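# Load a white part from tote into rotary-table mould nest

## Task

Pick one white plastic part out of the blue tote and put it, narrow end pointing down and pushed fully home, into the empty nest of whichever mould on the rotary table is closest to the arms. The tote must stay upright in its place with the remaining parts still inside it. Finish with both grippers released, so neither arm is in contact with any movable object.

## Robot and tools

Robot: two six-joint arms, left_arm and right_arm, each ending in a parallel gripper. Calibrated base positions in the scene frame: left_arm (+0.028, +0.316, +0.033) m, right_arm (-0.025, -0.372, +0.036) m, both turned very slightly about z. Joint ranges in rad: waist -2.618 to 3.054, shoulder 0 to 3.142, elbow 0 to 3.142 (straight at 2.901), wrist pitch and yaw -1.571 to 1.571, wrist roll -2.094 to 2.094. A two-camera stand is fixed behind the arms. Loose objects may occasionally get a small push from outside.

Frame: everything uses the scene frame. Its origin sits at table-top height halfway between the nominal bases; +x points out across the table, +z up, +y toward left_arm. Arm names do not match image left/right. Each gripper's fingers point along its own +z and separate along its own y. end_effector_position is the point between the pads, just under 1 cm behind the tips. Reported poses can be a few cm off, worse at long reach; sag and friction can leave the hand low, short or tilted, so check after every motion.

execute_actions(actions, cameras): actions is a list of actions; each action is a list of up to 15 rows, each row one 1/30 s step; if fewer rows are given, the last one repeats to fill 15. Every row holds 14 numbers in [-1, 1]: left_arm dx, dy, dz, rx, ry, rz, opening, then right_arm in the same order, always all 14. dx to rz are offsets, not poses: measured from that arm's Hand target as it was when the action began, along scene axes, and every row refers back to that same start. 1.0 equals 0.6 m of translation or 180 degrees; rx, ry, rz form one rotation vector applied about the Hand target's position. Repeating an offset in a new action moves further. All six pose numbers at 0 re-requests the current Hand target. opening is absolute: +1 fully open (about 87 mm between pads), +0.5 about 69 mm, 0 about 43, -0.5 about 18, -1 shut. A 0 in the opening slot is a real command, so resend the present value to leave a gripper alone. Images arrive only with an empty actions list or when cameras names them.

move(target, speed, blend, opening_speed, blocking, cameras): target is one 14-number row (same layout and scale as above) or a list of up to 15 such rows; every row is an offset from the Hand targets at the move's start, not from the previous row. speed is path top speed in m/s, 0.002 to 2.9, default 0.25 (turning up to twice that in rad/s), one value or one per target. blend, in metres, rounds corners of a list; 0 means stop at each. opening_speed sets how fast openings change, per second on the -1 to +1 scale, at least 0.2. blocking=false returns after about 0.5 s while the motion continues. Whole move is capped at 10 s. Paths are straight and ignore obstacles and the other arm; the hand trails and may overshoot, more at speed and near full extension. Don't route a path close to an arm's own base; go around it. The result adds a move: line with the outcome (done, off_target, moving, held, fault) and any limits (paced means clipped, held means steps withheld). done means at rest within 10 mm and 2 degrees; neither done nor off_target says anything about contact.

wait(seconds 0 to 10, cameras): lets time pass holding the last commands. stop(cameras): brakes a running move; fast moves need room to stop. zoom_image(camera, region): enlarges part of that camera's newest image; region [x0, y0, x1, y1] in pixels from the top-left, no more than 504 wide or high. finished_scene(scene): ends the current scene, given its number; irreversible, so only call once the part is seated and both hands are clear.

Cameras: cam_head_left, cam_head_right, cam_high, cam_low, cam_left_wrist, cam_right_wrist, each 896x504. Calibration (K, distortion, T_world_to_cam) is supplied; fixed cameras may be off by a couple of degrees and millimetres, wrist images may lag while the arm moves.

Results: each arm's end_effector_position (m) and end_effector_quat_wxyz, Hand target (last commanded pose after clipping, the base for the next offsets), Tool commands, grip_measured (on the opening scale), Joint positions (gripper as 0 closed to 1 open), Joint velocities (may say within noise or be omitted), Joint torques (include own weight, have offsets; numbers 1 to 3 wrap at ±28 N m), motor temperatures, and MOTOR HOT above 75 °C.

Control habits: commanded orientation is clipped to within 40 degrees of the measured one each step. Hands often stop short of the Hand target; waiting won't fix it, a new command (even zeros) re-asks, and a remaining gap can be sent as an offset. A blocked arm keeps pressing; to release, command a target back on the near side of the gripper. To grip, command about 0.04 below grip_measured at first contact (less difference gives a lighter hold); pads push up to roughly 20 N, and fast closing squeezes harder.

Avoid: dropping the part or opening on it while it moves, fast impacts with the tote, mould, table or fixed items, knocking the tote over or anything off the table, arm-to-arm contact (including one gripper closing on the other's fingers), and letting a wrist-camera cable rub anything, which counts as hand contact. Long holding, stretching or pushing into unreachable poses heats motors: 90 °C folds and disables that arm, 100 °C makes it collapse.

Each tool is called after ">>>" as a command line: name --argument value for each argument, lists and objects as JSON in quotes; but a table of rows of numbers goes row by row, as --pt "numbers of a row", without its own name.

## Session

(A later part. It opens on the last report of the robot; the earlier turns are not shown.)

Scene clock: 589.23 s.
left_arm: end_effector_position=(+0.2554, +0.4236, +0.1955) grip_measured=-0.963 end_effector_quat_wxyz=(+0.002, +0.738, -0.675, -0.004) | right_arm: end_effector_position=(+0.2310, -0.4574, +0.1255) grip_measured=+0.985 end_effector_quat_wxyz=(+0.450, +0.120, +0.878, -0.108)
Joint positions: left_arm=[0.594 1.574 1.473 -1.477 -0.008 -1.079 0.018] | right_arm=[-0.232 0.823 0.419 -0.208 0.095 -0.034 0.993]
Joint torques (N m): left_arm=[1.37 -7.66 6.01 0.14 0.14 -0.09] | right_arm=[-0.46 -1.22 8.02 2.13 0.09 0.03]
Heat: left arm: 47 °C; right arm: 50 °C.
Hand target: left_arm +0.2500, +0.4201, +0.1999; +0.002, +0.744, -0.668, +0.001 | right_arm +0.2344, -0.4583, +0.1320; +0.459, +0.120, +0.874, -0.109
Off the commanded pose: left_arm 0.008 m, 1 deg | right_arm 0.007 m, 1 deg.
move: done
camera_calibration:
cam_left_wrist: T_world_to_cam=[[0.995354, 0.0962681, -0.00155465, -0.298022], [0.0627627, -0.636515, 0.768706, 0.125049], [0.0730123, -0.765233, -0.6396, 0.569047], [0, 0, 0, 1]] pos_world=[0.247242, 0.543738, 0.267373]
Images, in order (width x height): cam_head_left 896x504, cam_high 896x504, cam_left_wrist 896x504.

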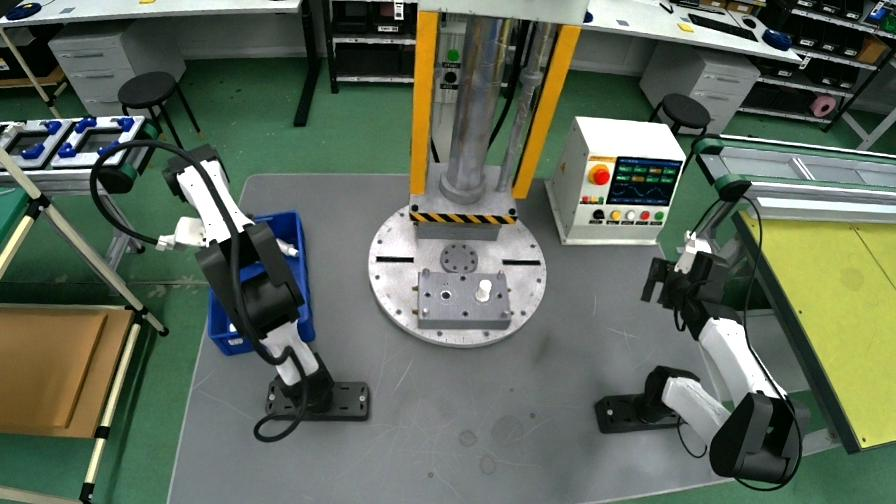

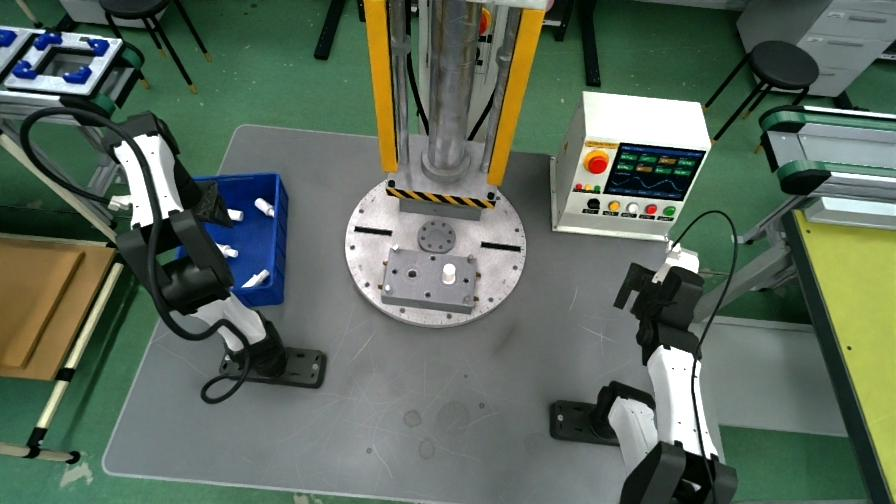

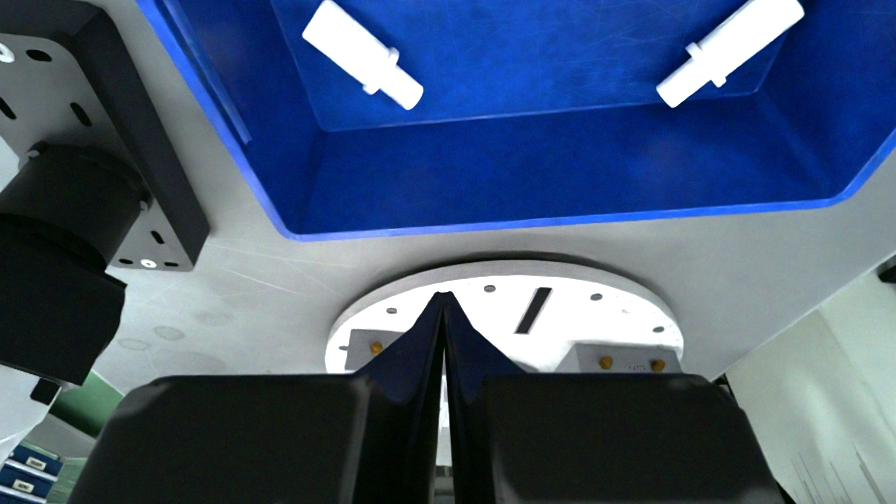

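>>> move --pt "0.067 -0.005 0 0 0 0.0194 -1 0 0 0 0 0 0 1" --pt "0.067 -0.005 -0.245 0 0 0.0194 -1 0 0 0 0 0 0 1" --speed 0.12 --cameras '["cam_high","cam_left_wrist"]'

Scene clock: 618.73 s.
left_arm: end_effector_position=(+0.2888, +0.4200, +0.0585) grip_measured=-0.963 end_effector_quat_wxyz=(-0.004, +0.763, -0.647, -0.001) | right_arm: end_effector_position=(+0.2310, -0.4574, +0.1255) grip_measured=+0.985 end_effector_quat_wxyz=(+0.450, +0.120, +0.878, -0.108)
Joint positions: left_arm=[0.527 1.72 1.077 -0.922 -0.004 -1.22 0.018] | right_arm=[-0.232 0.823 0.419 -0.208 0.095 -0.034 0.993]
Joint torques (N m): left_arm=[0.23 -5.37 6.02 0.43 0.11 -0.09] | right_arm=[-0.36 -1.24 8.18 2.1 0.08 0.03]
Motor temperatures (°C): left_arm=[28 41 45 30 27 29 28] | right_arm=[29 32 50 44 27 28 31]
Heat: left arm: 45 °C; right arm: 50 °C.
Hand target: left_arm +0.2902, +0.4171, +0.0530; +0.002, +0.764, -0.645, +0.001 | right_arm +0.2344, -0.4583, +0.1320; +0.459, +0.120, +0.874, -0.109
Off the commanded pose: left_arm 0.006 m, 1 deg | right_arm 0.007 m, 1 deg.
move: done
camera_calibration:
cam_left_wrist: T_world_to_cam=[[0.985386, 0.169917, 0.0119087, -0.36004], [0.100026, -0.633828, 0.766979, 0.214188], [0.137871, -0.754579, -0.641562, 0.453201], [0, 0, 0, 1]] pos_world=[0.27087, 0.538911, 0.130766]
Images, in order (width x height): cam_high 896x504, cam_left_wrist 896x504.

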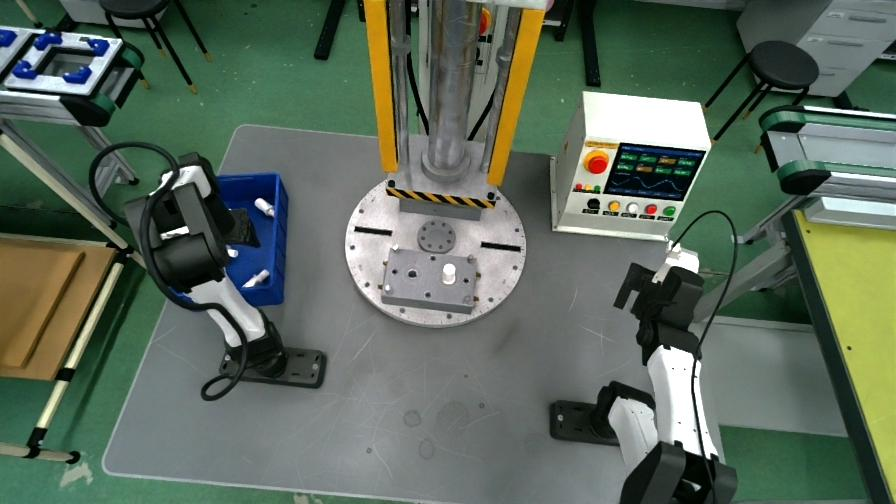

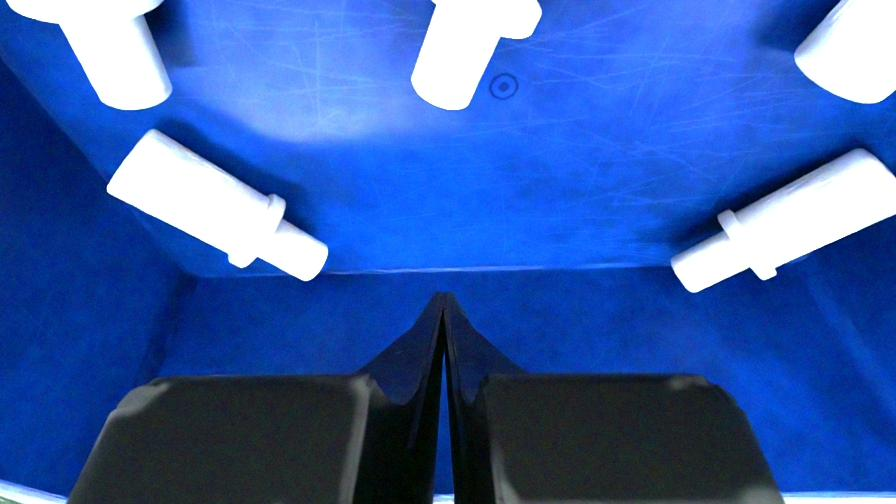

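>>> move --target '[0.008,-0.05,0,0,0,0,-1,0,0,0,0,0,0,1]' --speed 0.06 --cameras '["cam_left_wrist"]'

Scene clock: 631.90 s.
left_arm: end_effector_position=(+0.2925, +0.3892, +0.0509) grip_measured=-0.963 end_effector_quat_wxyz=(+0.009, +0.762, -0.647, -0.006) | right_arm: end_effector_position=(+0.2310, -0.4574, +0.1255) grip_measured=+0.985 end_effector_quat_wxyz=(+0.450, +0.120, +0.878, -0.108)
Joint positions: left_arm=[0.427 1.72 1.042 -0.915 -0.002 -1.319 0.018] | right_arm=[-0.232 0.823 0.419 -0.208 0.095 -0.034 0.993]
Joint torques (N m): left_arm=[0.18 -7.64 5.56 0.37 0.1 -0.08] | right_arm=[-0.43 -1.33 8.13 2.1 0.09 0.03]
Heat: left arm: 45 °C; right arm: 50 °C.
Hand target: left_arm +0.2949, +0.3870, +0.0529; +0.002, +0.764, -0.645, +0.001 | right_arm +0.2344, -0.4583, +0.1320; +0.459, +0.120, +0.874, -0.109
Off the commanded pose: left_arm 0.004 m, 1 deg | right_arm 0.007 m, 1 deg.
move: done
camera_calibration:
cam_left_wrist: T_world_to_cam=[[0.985615, 0.168423, -0.014006, -0.356524], [0.117521, -0.62345, 0.772981, 0.190638], [0.121456, -0.763507, -0.634275, 0.43254], [0, 0, 0, 1]] pos_world=[0.276457, 0.509148, 0.121997]
Images, in order (width x height): cam_left_wrist 896x504.

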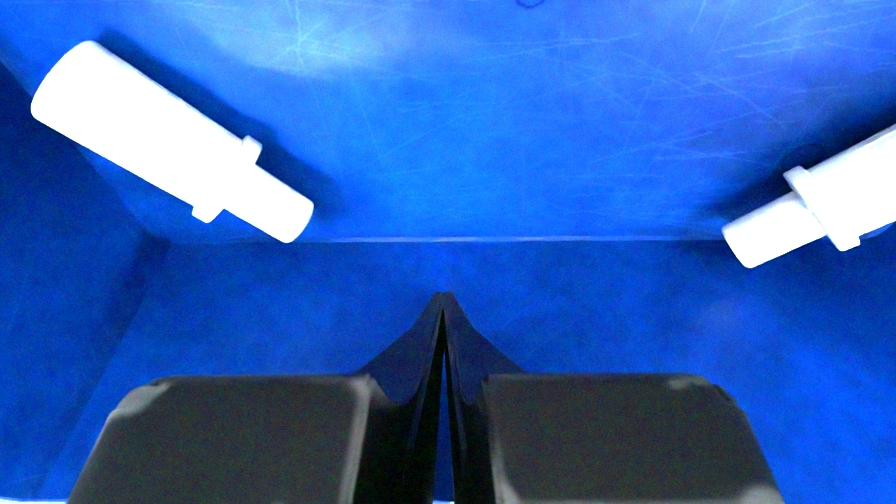

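>>> move --target '[0.0058,-0.035,0,0,0,0,-1,0,0,0,0,0,0,1]' --speed 0.04 --cameras '["cam_left_wrist"]'

Scene clock: 639.40 s.
left_arm: end_effector_position=(+0.2959, +0.3701, +0.0471) grip_measured=-0.963 end_effector_quat_wxyz=(+0.013, +0.764, -0.645, -0.009) | right_arm: end_effector_position=(+0.2310, -0.4574, +0.1255) grip_measured=+0.985 end_effector_quat_wxyz=(+0.450, +0.120, +0.878, -0.108)
Joint positions: left_arm=[0.359 1.72 1.026 -0.907 -0.003 -1.392 0.018] | right_arm=[-0.232 0.823 0.419 -0.208 0.095 -0.034 0.993]
Joint torques (N m): left_arm=[-0.25 -8.77 5.38 0.31 0.1 -0.07] | right_arm=[-0.31 -1.25 8.12 2.11 0.1 0.03]
Heat: left arm: 44 °C; right arm: 50 °C.
Hand target: left_arm +0.2984, +0.3660, +0.0529; +0.002, +0.764, -0.645, +0.001 | right_arm +0.2344, -0.4583, +0.1320; +0.459, +0.120, +0.874, -0.109
Off the commanded pose: left_arm 0.007 m, 2 deg | right_arm 0.007 m, 1 deg.
move: done
camera_calibration:
cam_left_wrist: T_world_to_cam=[[0.984659, 0.172866, -0.0237526, -0.357523], [0.127906, -0.622474, 0.772118, 0.177918], [0.118687, -0.763311, -0.635035, 0.415815], [0, 0, 0, 1]] pos_world=[0.279929, 0.489949, 0.118191]
Images, in order (width x height): cam_left_wrist 896x504.

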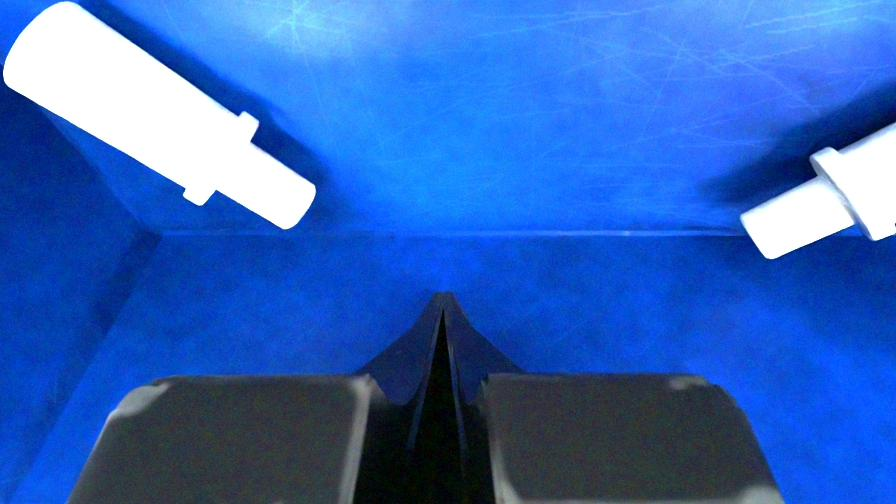

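>>> move --target '[0.003,-0.0185,0.004,0,0,0,-1,0,0,0,0,0,0,1]' --speed 0.04 --cameras '["cam_left_wrist"]'

Scene clock: 645.53 s.
left_arm: end_effector_position=(+0.3005, +0.3603, +0.0500) grip_measured=-0.963 end_effector_quat_wxyz=(+0.007, +0.764, -0.645, -0.007) | right_arm: end_effector_position=(+0.2310, -0.4574, +0.1255) grip_measured=+0.985 end_effector_quat_wxyz=(+0.450, +0.120, +0.878, -0.108)
Joint positions: left_arm=[0.319 1.708 1.026 -0.907 -0.004 -1.433 0.018] | right_arm=[-0.232 0.823 0.419 -0.208 0.095 -0.034 0.993]
Joint torques (N m): left_arm=[-0.32 -8.54 5.31 0.23 0.11 -0.09] | right_arm=[-0.27 -1.28 8.09 2.15 0.09 0]
Heat: left arm: 44 °C; right arm: 50 °C.
Hand target: left_arm +0.3002, +0.3550, +0.0553; +0.002, +0.764, -0.645, +0.001 | right_arm +0.2344, -0.4583, +0.1320; +0.459, +0.120, +0.874, -0.109
Off the commanded pose: left_arm 0.008 m, 1 deg | right_arm 0.007 m, 1 deg.
move: done
camera_calibration:
cam_left_wrist: T_world_to_cam=[[0.984587, 0.174466, -0.0122533, -0.361426], [0.120641, -0.626761, 0.769816, 0.172823], [0.126627, -0.759429, -0.638148, 0.406095], [0, 0, 0, 1]] pos_world=[0.283583, 0.479776, 0.121678]
Images, in order (width x height): cam_left_wrist 896x504.

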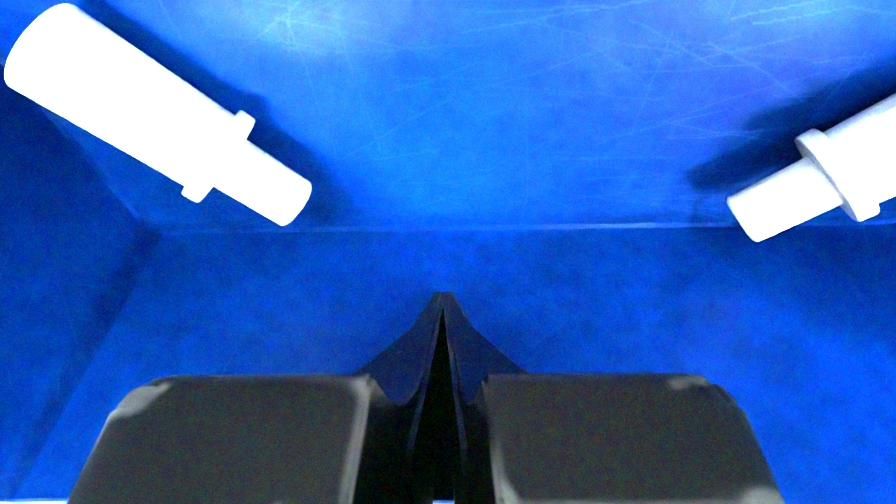

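>>> move --pt "0 0.05 0 0 0 0 -1 0 0 0 0 0 0 1" --pt "0 0.05 0.3 0 0 0 -1 0 0 0 0 0 0 1" --speed 0.12 --cameras '["cam_high","cam_left_wrist","cam_head_left"]'

Scene clock: 659.03 s.
left_arm: end_effector_position=(+0.3021, +0.3847, +0.2230) grip_measured=-0.963 end_effector_quat_wxyz=(-0.006, +0.764, -0.646, +0.004) | right_arm: end_effector_position=(+0.2310, -0.4574, +0.1255) grip_measured=+0.985 end_effector_quat_wxyz=(+0.450, +0.120, +0.878, -0.108)
Joint positions: left_arm=[0.401 1.652 1.666 -1.57 0.001 -1.349 0.018] | right_arm=[-0.232 0.823 0.419 -0.208 0.095 -0.034 0.993]
Joint torques (N m): left_arm=[1.5 -7.92 8.95 0.17 0.13 0.09] | right_arm=[-0.29 -1.22 8.06 2.11 0.11 0.01]
Heat: left arm: 44 °C; right arm: 51 °C.
Hand target: left_arm +0.3002, +0.3851, +0.2353; +0.002, +0.764, -0.645, +0.001 | right_arm +0.2344, -0.4583, +0.1320; +0.459, +0.120, +0.874, -0.109
Off the commanded pose: left_arm 0.012 m, 1 deg | right_arm 0.007 m, 1 deg.
joint sent to its limit (left arm) — joint 4 (wrist pitch), lower limit. The joint targets are off in orientation, not in position.
move: off_target (left_arm)
camera_calibration:
cam_left_wrist: T_world_to_cam=[[0.984751, 0.172587, 0.0219003, -0.372199], [0.0936741, -0.632097, 0.769207, 0.0651195], [0.146598, -0.755425, -0.638625, 0.527261], [0, 0, 0, 1]] pos_world=[0.283127, 0.503705, 0.294783]
Images, in order (width x height): cam_head_left 896x504, cam_high 896x504, cam_left_wrist 896x504.

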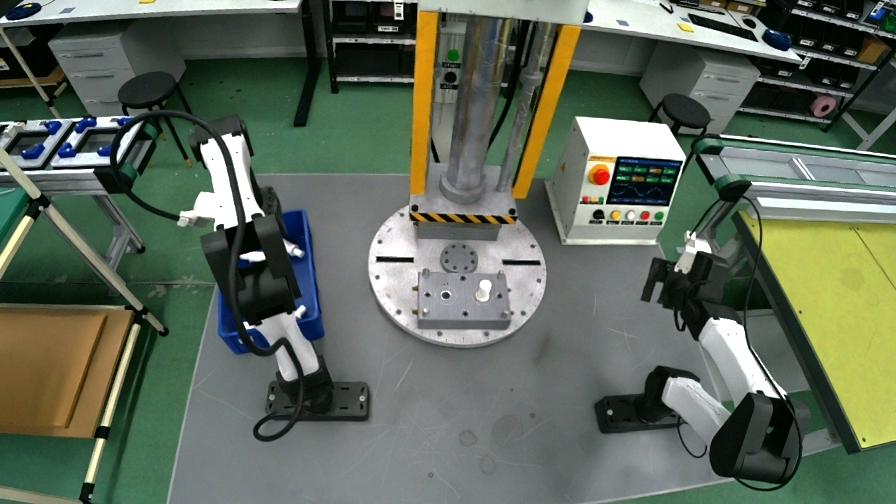

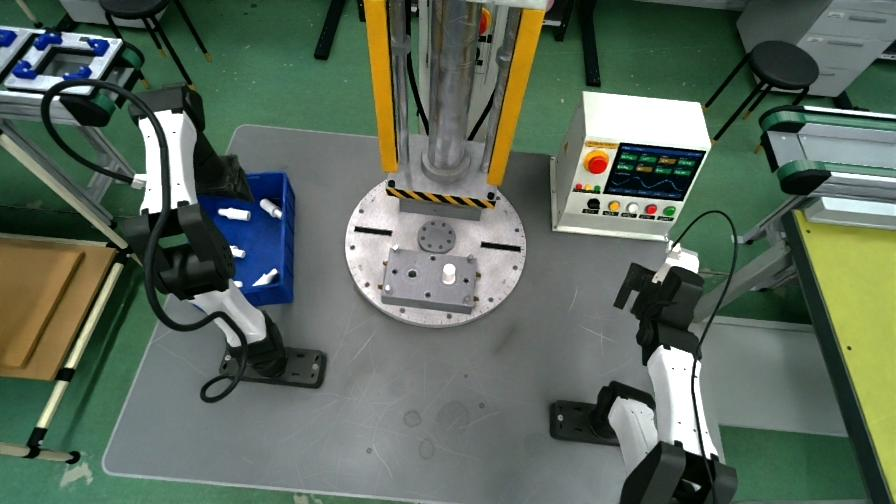

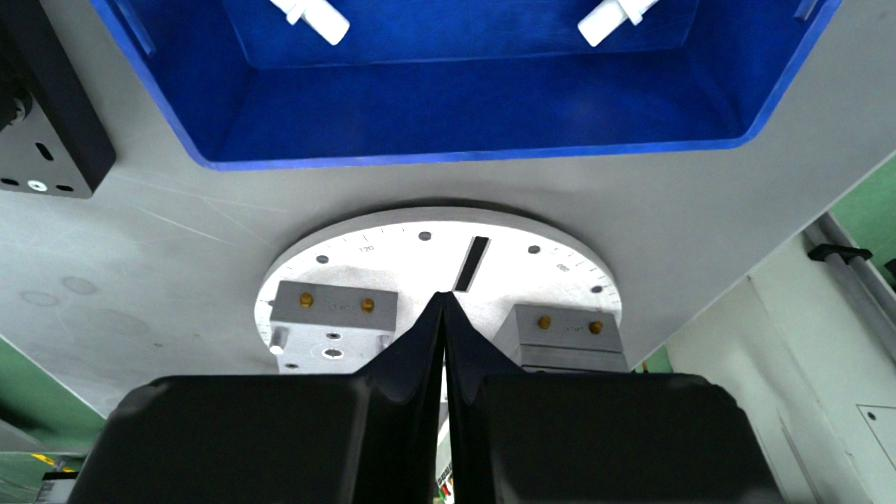

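>>> move --pt "0 0 0.1 0 0 0 -1 0 0 0 0 0 0 1" --pt "-0.0695 0.0103 0.1518 0.3768 -0.1769 -0.4717 1 0 0 0 0 0 0 1" --speed '[0.2,0.4]' --blend '[0.03,0]' --cameras '["cam_high","cam_left_wrist"]'

>>> zoom_image --camera "cam_left_wrist" --region '[320, 90, 620, 490]'

Scene clock: 676.27 s.
left_arm: end_effector_position=(+0.2573, +0.3908, +0.3265) grip_measured=+1.000 end_effector_quat_wxyz=(+0.528, -0.021, +0.837, +0.143) | right_arm: end_effector_position=(+0.2310, -0.4574, +0.1255) grip_measured=+0.985 end_effector_quat_wxyz=(+0.450, +0.120, +0.878, -0.108)
Joint positions: left_arm=[0.259 0.722 1.086 -0.779 -0.04 0.223 1] | right_arm=[-0.232 0.823 0.419 -0.208 0.095 -0.034 0.993]
Joint torques (N m): left_arm=[1.36 -0.16 6.49 2.04 0.23 0.08] | right_arm=[-0.43 -1.28 8.17 2.16 0.09 0.03]
Heat: left arm: 45 °C; right arm: 51 °C.
Hand target: left_arm +0.2585, +0.3912, +0.3263; +0.532, -0.017, +0.834, +0.143 | right_arm +0.2344, -0.4583, +0.1320; +0.459, +0.120, +0.874, -0.109
Off the commanded pose: left_arm 0.001 m, 1 deg | right_arm 0.007 m, 1 deg.
move: done
camera_calibration:
cam_left_wrist: T_world_to_cam=[[0.18264, -0.960733, -0.208888, 0.39328], [-0.95839, -0.126561, -0.255875, 0.401244], [0.21939, 0.246929, -0.943872, 0.293801], [0, 0, 0, 1]] pos_world=[0.248263, 0.356071, 0.46213]
Images, in order (width x height): cam_high 896x504, cam_left_wrist 896x504.

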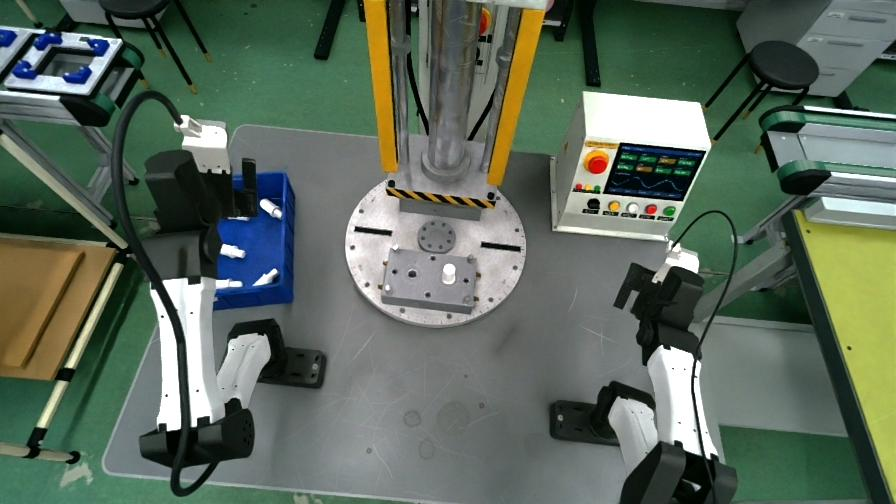

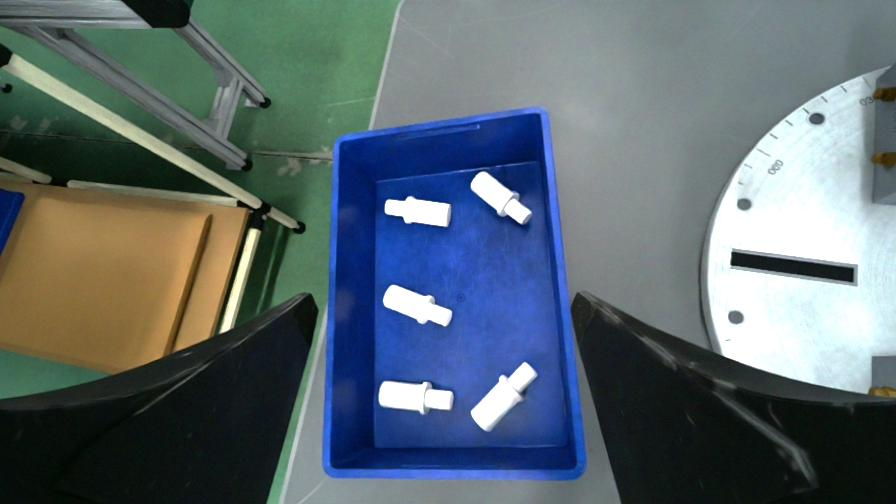

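Scaled by 1.260 from the camera's 896x504 image, which has a finer 1280x720 frame.

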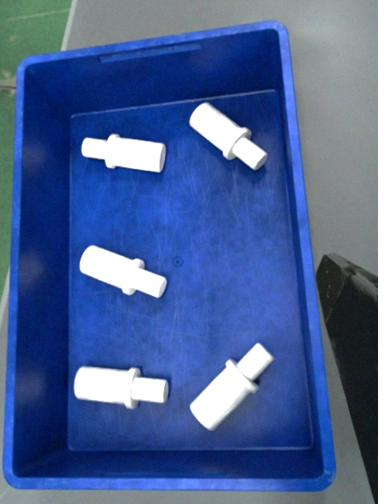

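>>> zoom_image --camera "cam_left_wrist" --region '[365, 160, 475, 260]'

Scaled by 4.582 from the camera's 896x504 image, which has a finer 1280x720 frame.

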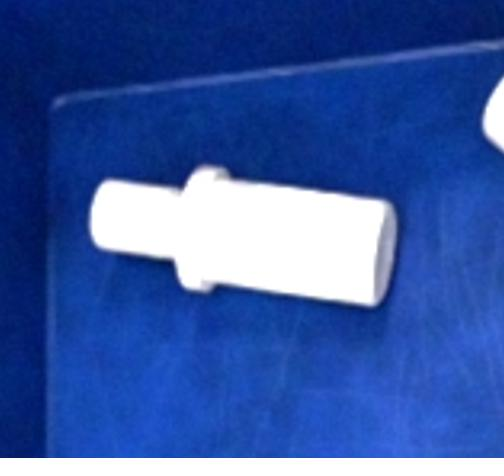

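>>> move --pt "0.2192 0.1847 -0.03 0.1716 0.2518 -0.4383 1 0 0 0 0 0 0 1" --pt "0.2192 0.1847 -0.1272 0.1716 0.2518 -0.4383 1 0 0 0 0 0 0 1" --speed '[0.3,0.2]' --blend '[0.03,0]' --cameras '["cam_high","cam_left_wrist","cam_head_right"]'

Scene clock: 795.10 s.
left_arm: end_effector_position=(+0.3908, +0.5049, +0.2555) grip_measured=+1.000 end_effector_quat_wxyz=(+0.179, +0.662, +0.727, +0.043) | right_arm: end_effector_position=(+0.2310, -0.4574, +0.1255) grip_measured=+0.985 end_effector_quat_wxyz=(+0.450, +0.120, +0.878, -0.108)
Joint positions: left_arm=[0.535 1.939 2.139 -1.572 0.314 1.968 1] | right_arm=[-0.232 0.823 0.419 -0.208 0.095 -0.034 0.993]
Joint torques (N m): left_arm=[0.05 -7.54 6.34 0.45 0.28 0.12] | right_arm=[-0.38 -1.24 8.16 2.16 0.07 0]
Motor temperatures (°C): left_arm=[29 33 44 38 27 29 28] | right_arm=[29 32 51 44 27 28 31]
Heat: left arm: 44 °C; right arm: 51 °C.
Hand target: left_arm +0.3901, +0.5020, +0.2501; +0.155, +0.675, +0.721, -0.023 | right_arm +0.2344, -0.4583, +0.1320; +0.459, +0.120, +0.874, -0.109
Off the commanded pose: left_arm 0.006 m, 8 deg | right_arm 0.007 m, 1 deg.
joint sent to its limit (left arm) — joint 4 (wrist pitch), lower limit. The joint targets are off in orientation, not in position.
move: off_target (left_arm); blend cut to 0.0292 m at target 1
camera_calibration:
cam_left_wrist: T_world_to_cam=[[-0.948408, -0.124939, -0.291396, 0.504787], [-0.281051, 0.756668, 0.590308, -0.401287], [0.146738, 0.64175, -0.752745, -0.0504943], [0, 0, 0, 1]] pos_world=[0.373371, 0.399114, 0.345967]
Images, in order (width x height): cam_head_right 896x504, cam_high 896x504, cam_left_wrist 896x504.

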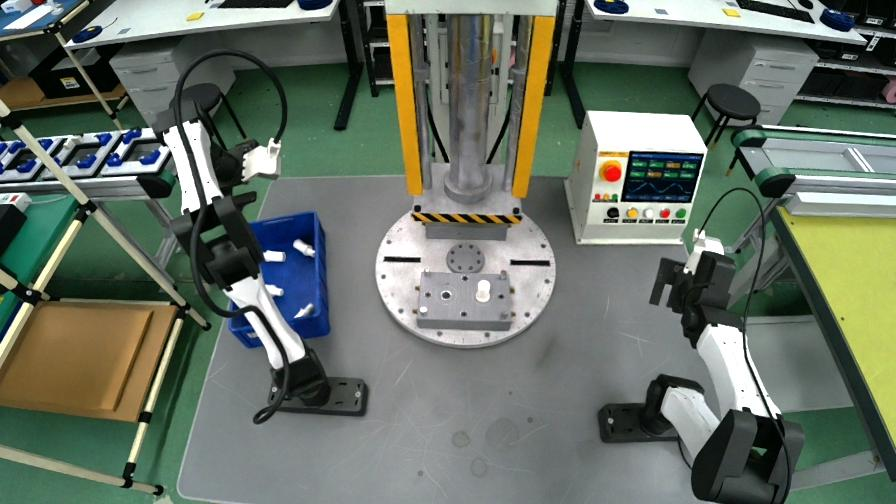

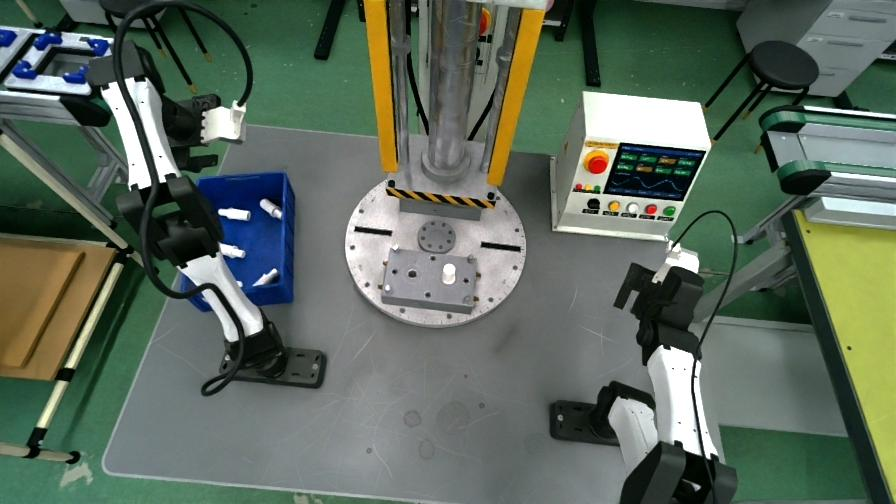

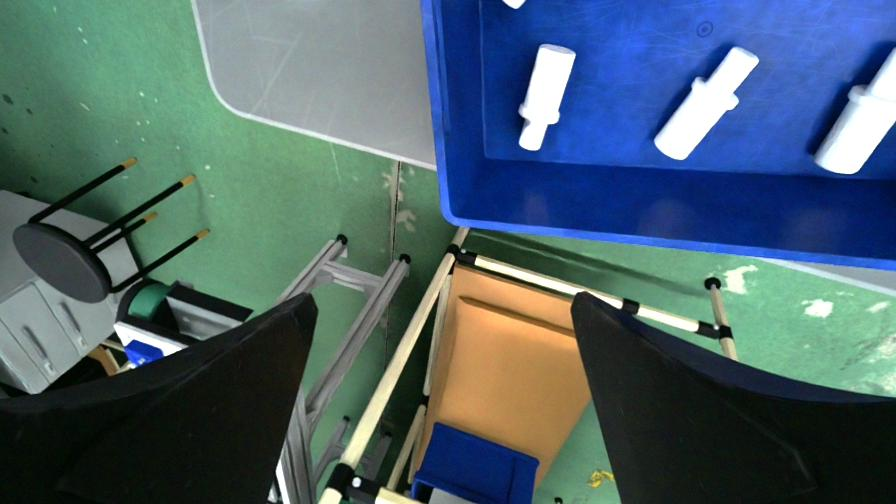

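>>> move --target '[0,0,-0.2,0,0,0,0.1,0,0,0,0,0,0,1]' --speed 0.15 --opening_speed 1.0 --cameras '["cam_high","cam_left_wrist"]'

>>> zoom_image --camera "cam_left_wrist" --region '[340, 50, 640, 350]'

Scene clock: 804.00 s.
left_arm: end_effector_position=(+0.3881, +0.5028, +0.1383) grip_measured=+0.100 end_effector_quat_wxyz=(+0.158, +0.669, +0.726, -0.019) | right_arm: end_effector_position=(+0.2310, -0.4574, +0.1255) grip_measured=+0.985 end_effector_quat_wxyz=(+0.450, +0.120, +0.878, -0.108)
Joint positions: left_arm=[0.535 1.961 1.718 -1.266 0.313 2.001 0.55] | right_arm=[-0.232 0.823 0.419 -0.208 0.095 -0.034 0.993]
Joint torques (N m): left_arm=[0.34 -7.51 6.5 0.43 0.33 0.14] | right_arm=[-0.44 -1.32 7.97 2.14 0.09 0.02]
Heat: left arm: 44 °C; right arm: 51 °C.
Hand target: left_arm +0.3901, +0.5020, +0.1301; +0.155, +0.675, +0.721, -0.023 | right_arm +0.2344, -0.4583, +0.1320; +0.459, +0.120, +0.874, -0.109
Off the commanded pose: left_arm 0.008 m, 1 deg | right_arm 0.007 m, 1 deg.
move: done
camera_calibration:
cam_left_wrist: T_world_to_cam=[[-0.978507, -0.108815, -0.175169, 0.455335], [-0.190977, 0.798651, 0.570688, -0.384685], [0.0777994, 0.591875, -0.802266, -0.0782389], [0, 0, 0, 1]] pos_world=[0.37817, 0.403084, 0.236527]
Images, in order (width x height): cam_high 896x504, cam_left_wrist 896x504.

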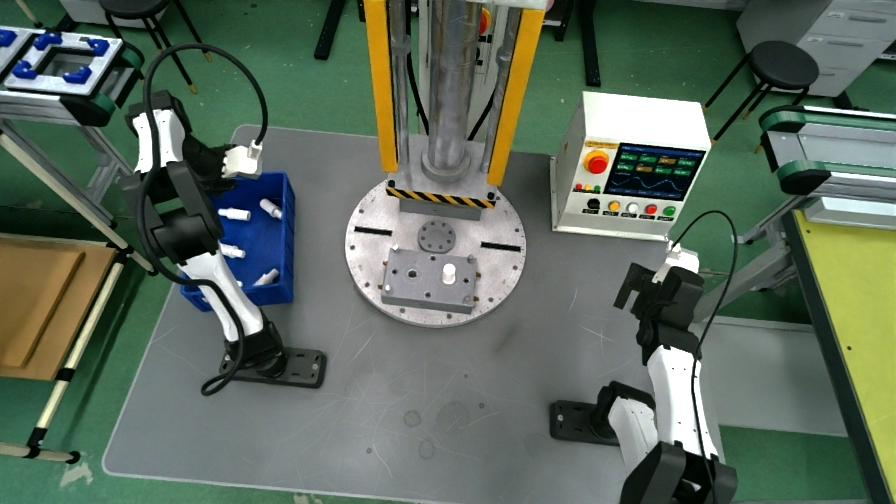

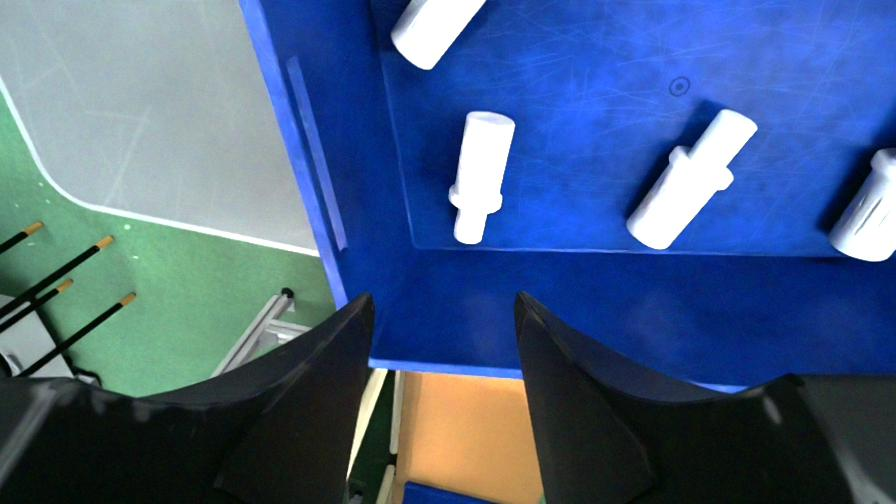

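Scaled by 1.680 from the camera's 896x504 image, which has a finer 1280x720 frame.

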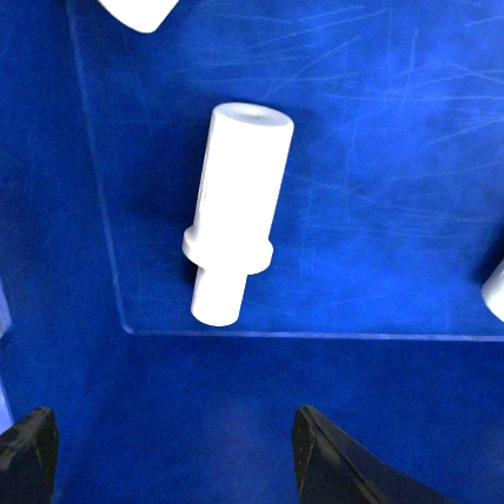

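>>> move --target '[0.002,-0.005,-0.152,0,0,0,0.08,0,0,0,0,0,0,1]' --speed 0.12 --cameras '["cam_high","cam_left_wrist","cam_head_right"]'

>>> zoom_image --camera "cam_left_wrist" --region '[340, 150, 580, 390]'

Scene clock: 841.83 s.
left_arm: end_effector_position=(+0.3905, +0.5026, +0.0477) grip_measured=+0.080 end_effector_quat_wxyz=(+0.158, +0.671, +0.725, -0.017) | right_arm: end_effector_position=(+0.2310, -0.4574, +0.1255) grip_measured=+0.985 end_effector_quat_wxyz=(+0.450, +0.120, +0.878, -0.108)
Joint positions: left_arm=[0.531 2.027 1.446 -0.925 0.313 2.001 0.54] | right_arm=[-0.232 0.823 0.419 -0.208 0.095 -0.034 0.993]
Joint torques (N m): left_arm=[-0.03 -7.66 6.2 0.45 0.33 0.05] | right_arm=[-0.31 -1.36 8.14 2.12 0.11 0.02]
Motor temperatures (°C): left_arm=[28 40 45 33 27 29 28] | right_arm=[29 32 52 45 27 28 31]
Heat: left arm: 45 °C; right arm: 52 °C.
Hand target: left_arm +0.3913, +0.4991, +0.0390; +0.155, +0.675, +0.721, -0.023 | right_arm +0.2344, -0.4583, +0.1320; +0.459, +0.120, +0.874, -0.109
Off the commanded pose: left_arm 0.010 m, 1 deg | right_arm 0.007 m, 1 deg.
move: done
camera_calibration:
cam_left_wrist: T_world_to_cam=[[-0.978446, -0.104655, -0.178021, 0.439872], [-0.189441, 0.798028, 0.572069, -0.332688], [0.0821961, 0.593463, -0.800653, -0.153616], [0, 0, 0, 1]] pos_world=[0.379993, 0.402694, 0.145634]
Images, in order (width x height): cam_head_right 896x504, cam_high 896x504, cam_left_wrist 896x504.

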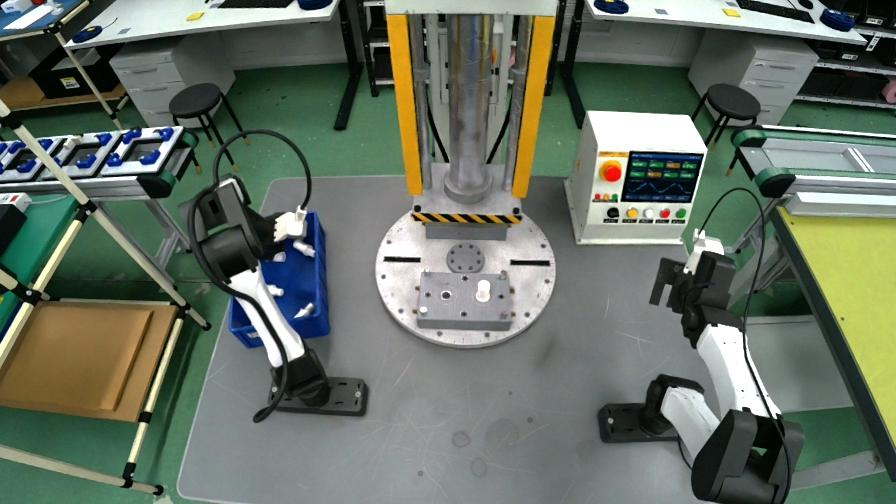

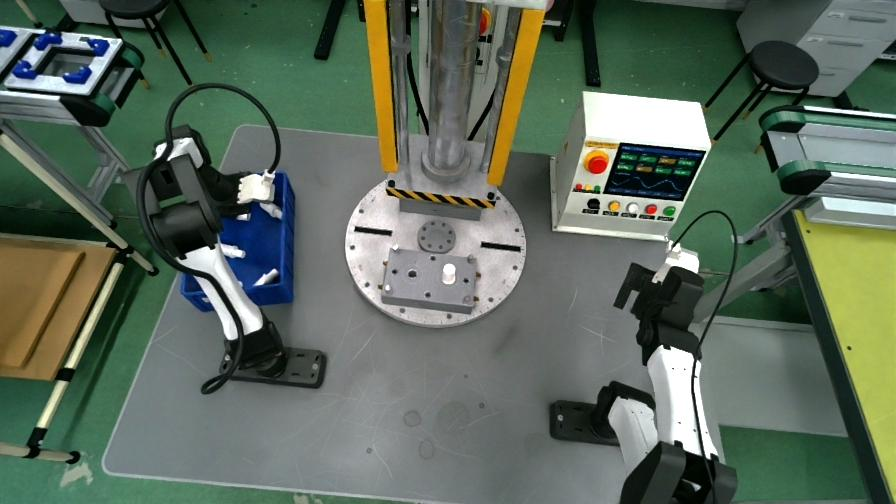

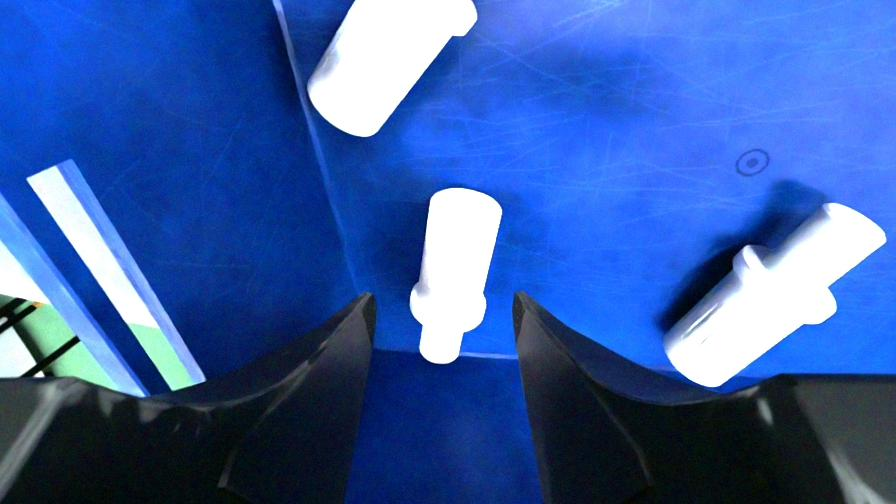

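Scaled by 2.100 from the camera's 896x504 image, which has a finer 1280x720 frame.

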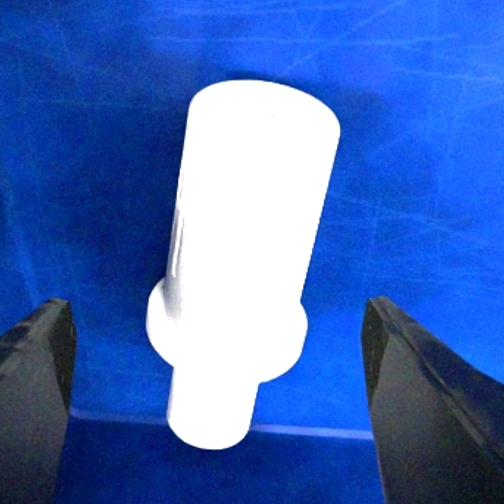

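>>> move --target '[0,-0.0015,-0.043,0,0,0,0.08,0,0,0,0,0,0,1]' --speed 0.06 --cameras '["cam_left_wrist","cam_high"]'

>>> zoom_image --camera "cam_left_wrist" --region '[340, 180, 560, 400]'

Scene clock: 869.27 s.
left_arm: end_effector_position=(+0.3915, +0.5030, +0.0231) grip_measured=+0.080 end_effector_quat_wxyz=(+0.159, +0.671, +0.724, -0.015) | right_arm: end_effector_position=(+0.2310, -0.4574, +0.1255) grip_measured=+0.985 end_effector_quat_wxyz=(+0.450, +0.120, +0.878, -0.108)
Joint positions: left_arm=[0.53 2.062 1.393 -0.833 0.313 2.001 0.54] | right_arm=[-0.232 0.823 0.419 -0.208 0.095 -0.034 0.993]
Joint torques (N m): left_arm=[-0.18 -7.58 5.85 0.43 0.33 0.03] | right_arm=[-0.24 -1.31 8.02 2.13 0.08 0.02]
Heat: left arm: 43 °C; right arm: 52 °C.
Hand target: left_arm +0.3912, +0.4981, +0.0130; +0.155, +0.675, +0.721, -0.024 | right_arm +0.2344, -0.4583, +0.1320; +0.459, +0.120, +0.874, -0.109
Off the commanded pose: left_arm 0.011 m, 1 deg | right_arm 0.007 m, 1 deg.
move: off_target (left_arm)
camera_calibration:
cam_left_wrist: T_world_to_cam=[[-0.977832, -0.103918, -0.181783, 0.435885], [-0.19122, 0.796913, 0.573032, -0.317427], [0.0853166, 0.595089, -0.799118, -0.175682], [0, 0, 0, 1]] pos_world=[0.380513, 0.402805, 0.120741]
Images, in order (width x height): cam_high 896x504, cam_left_wrist 896x504.

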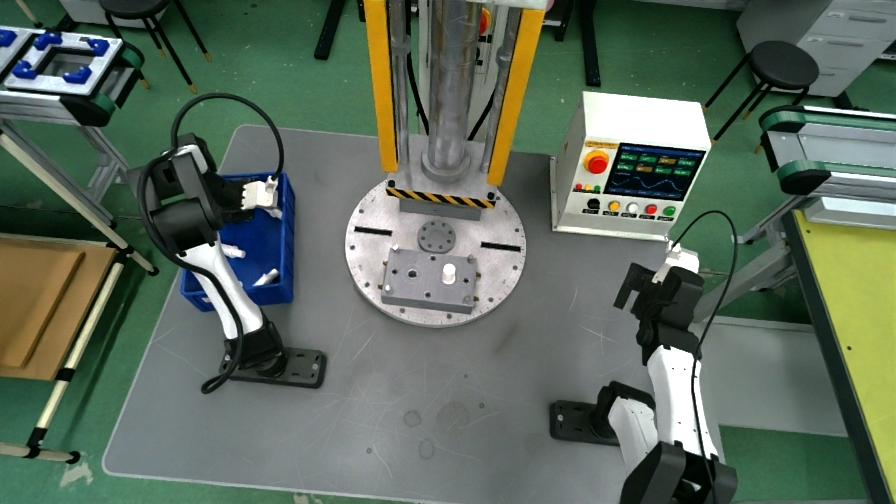

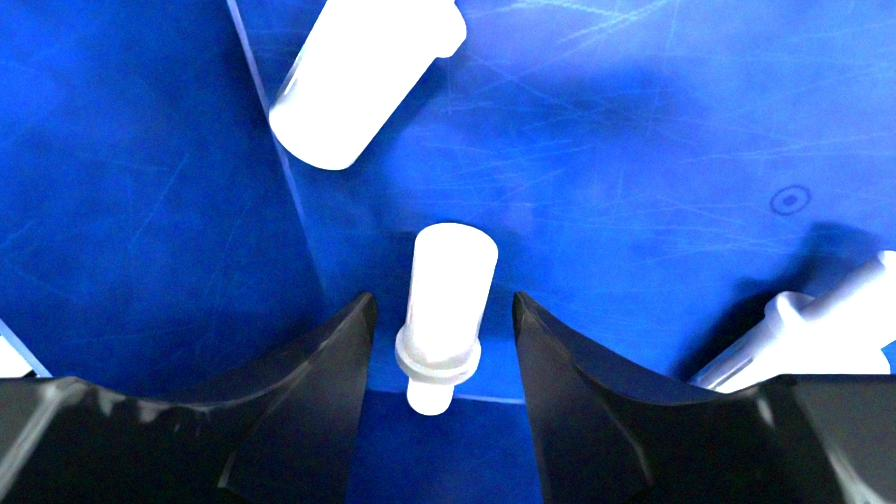

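Scaled by 2.291 from the camera's 896x504 image, which has a finer 1280x720 frame.

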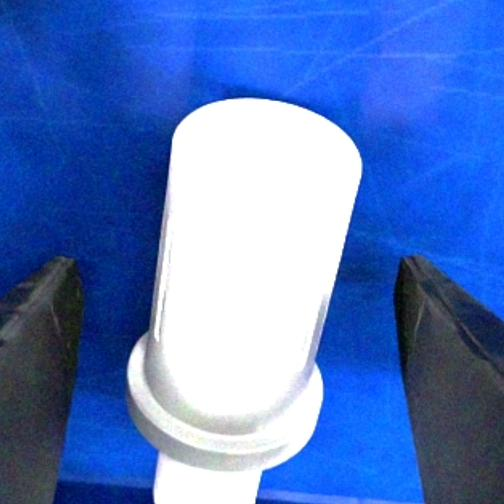

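>>> move --target '[0,0,-0.006,0,0,0,0.08,0,0,0,0,0,0,1]' --speed 0.02 --cameras '["cam_left_wrist"]'

>>> zoom_image --camera "cam_left_wrist" --region '[340, 180, 560, 400]'

Scene clock: 887.27 s.
left_arm: end_effector_position=(+0.3940, +0.5044, +0.0236) grip_measured=+0.080 end_effector_quat_wxyz=(+0.160, +0.671, +0.724, -0.010) | right_arm: end_effector_position=(+0.2310, -0.4574, +0.1255) grip_measured=+0.985 end_effector_quat_wxyz=(+0.450, +0.120, +0.878, -0.108)
Joint positions: left_arm=[0.53 2.062 1.393 -0.821 0.313 2.001 0.54] | right_arm=[-0.232 0.823 0.419 -0.208 0.095 -0.034 0.993]
Joint torques (N m): left_arm=[-0.17 -7.2 5.23 0.46 0.32 0.03] | right_arm=[-0.42 -1.28 8.1 2.11 0.08 0.03]
Heat: left arm: 44 °C; right arm: 52 °C.
Hand target: left_arm +0.3912, +0.4981, +0.0094; +0.155, +0.675, +0.721, -0.024 | right_arm +0.2344, -0.4583, +0.1320; +0.459, +0.120, +0.874, -0.109
Off the commanded pose: left_arm 0.016 m, 2 deg | right_arm 0.007 m, 1 deg.
move: off_target (left_arm)
camera_calibration:
cam_left_wrist: T_world_to_cam=[[-0.975927, -0.102785, -0.192358, 0.437539], [-0.197053, 0.793543, 0.575725, -0.314447], [0.0934681, 0.59977, -0.794695, -0.18213], [0, 0, 0, 1]] pos_world=[0.382067, 0.403736, 0.120462]
Images, in order (width x height): cam_left_wrist 896x504.

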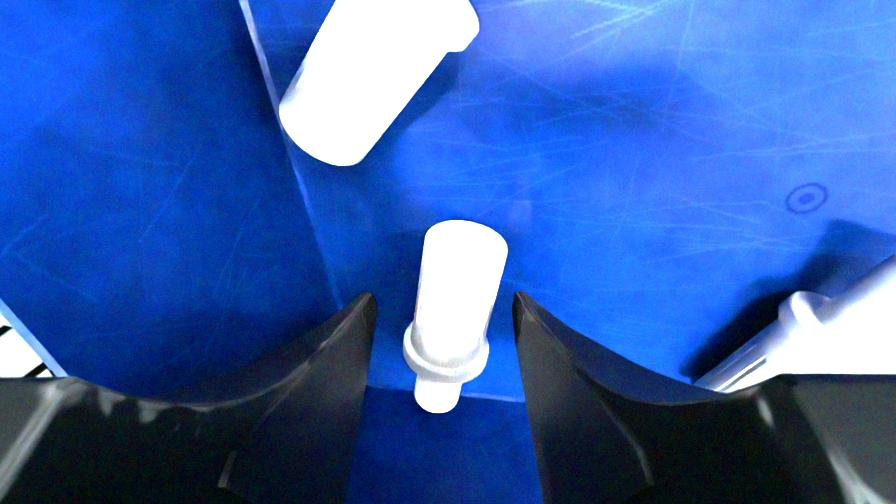

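Scaled by 2.291 from the camera's 896x504 image, which has a finer 1280x720 frame.

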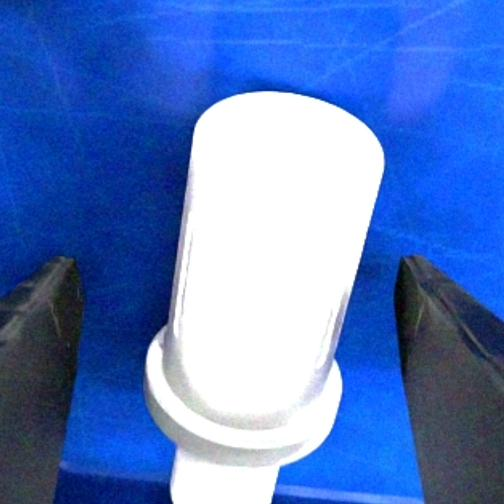

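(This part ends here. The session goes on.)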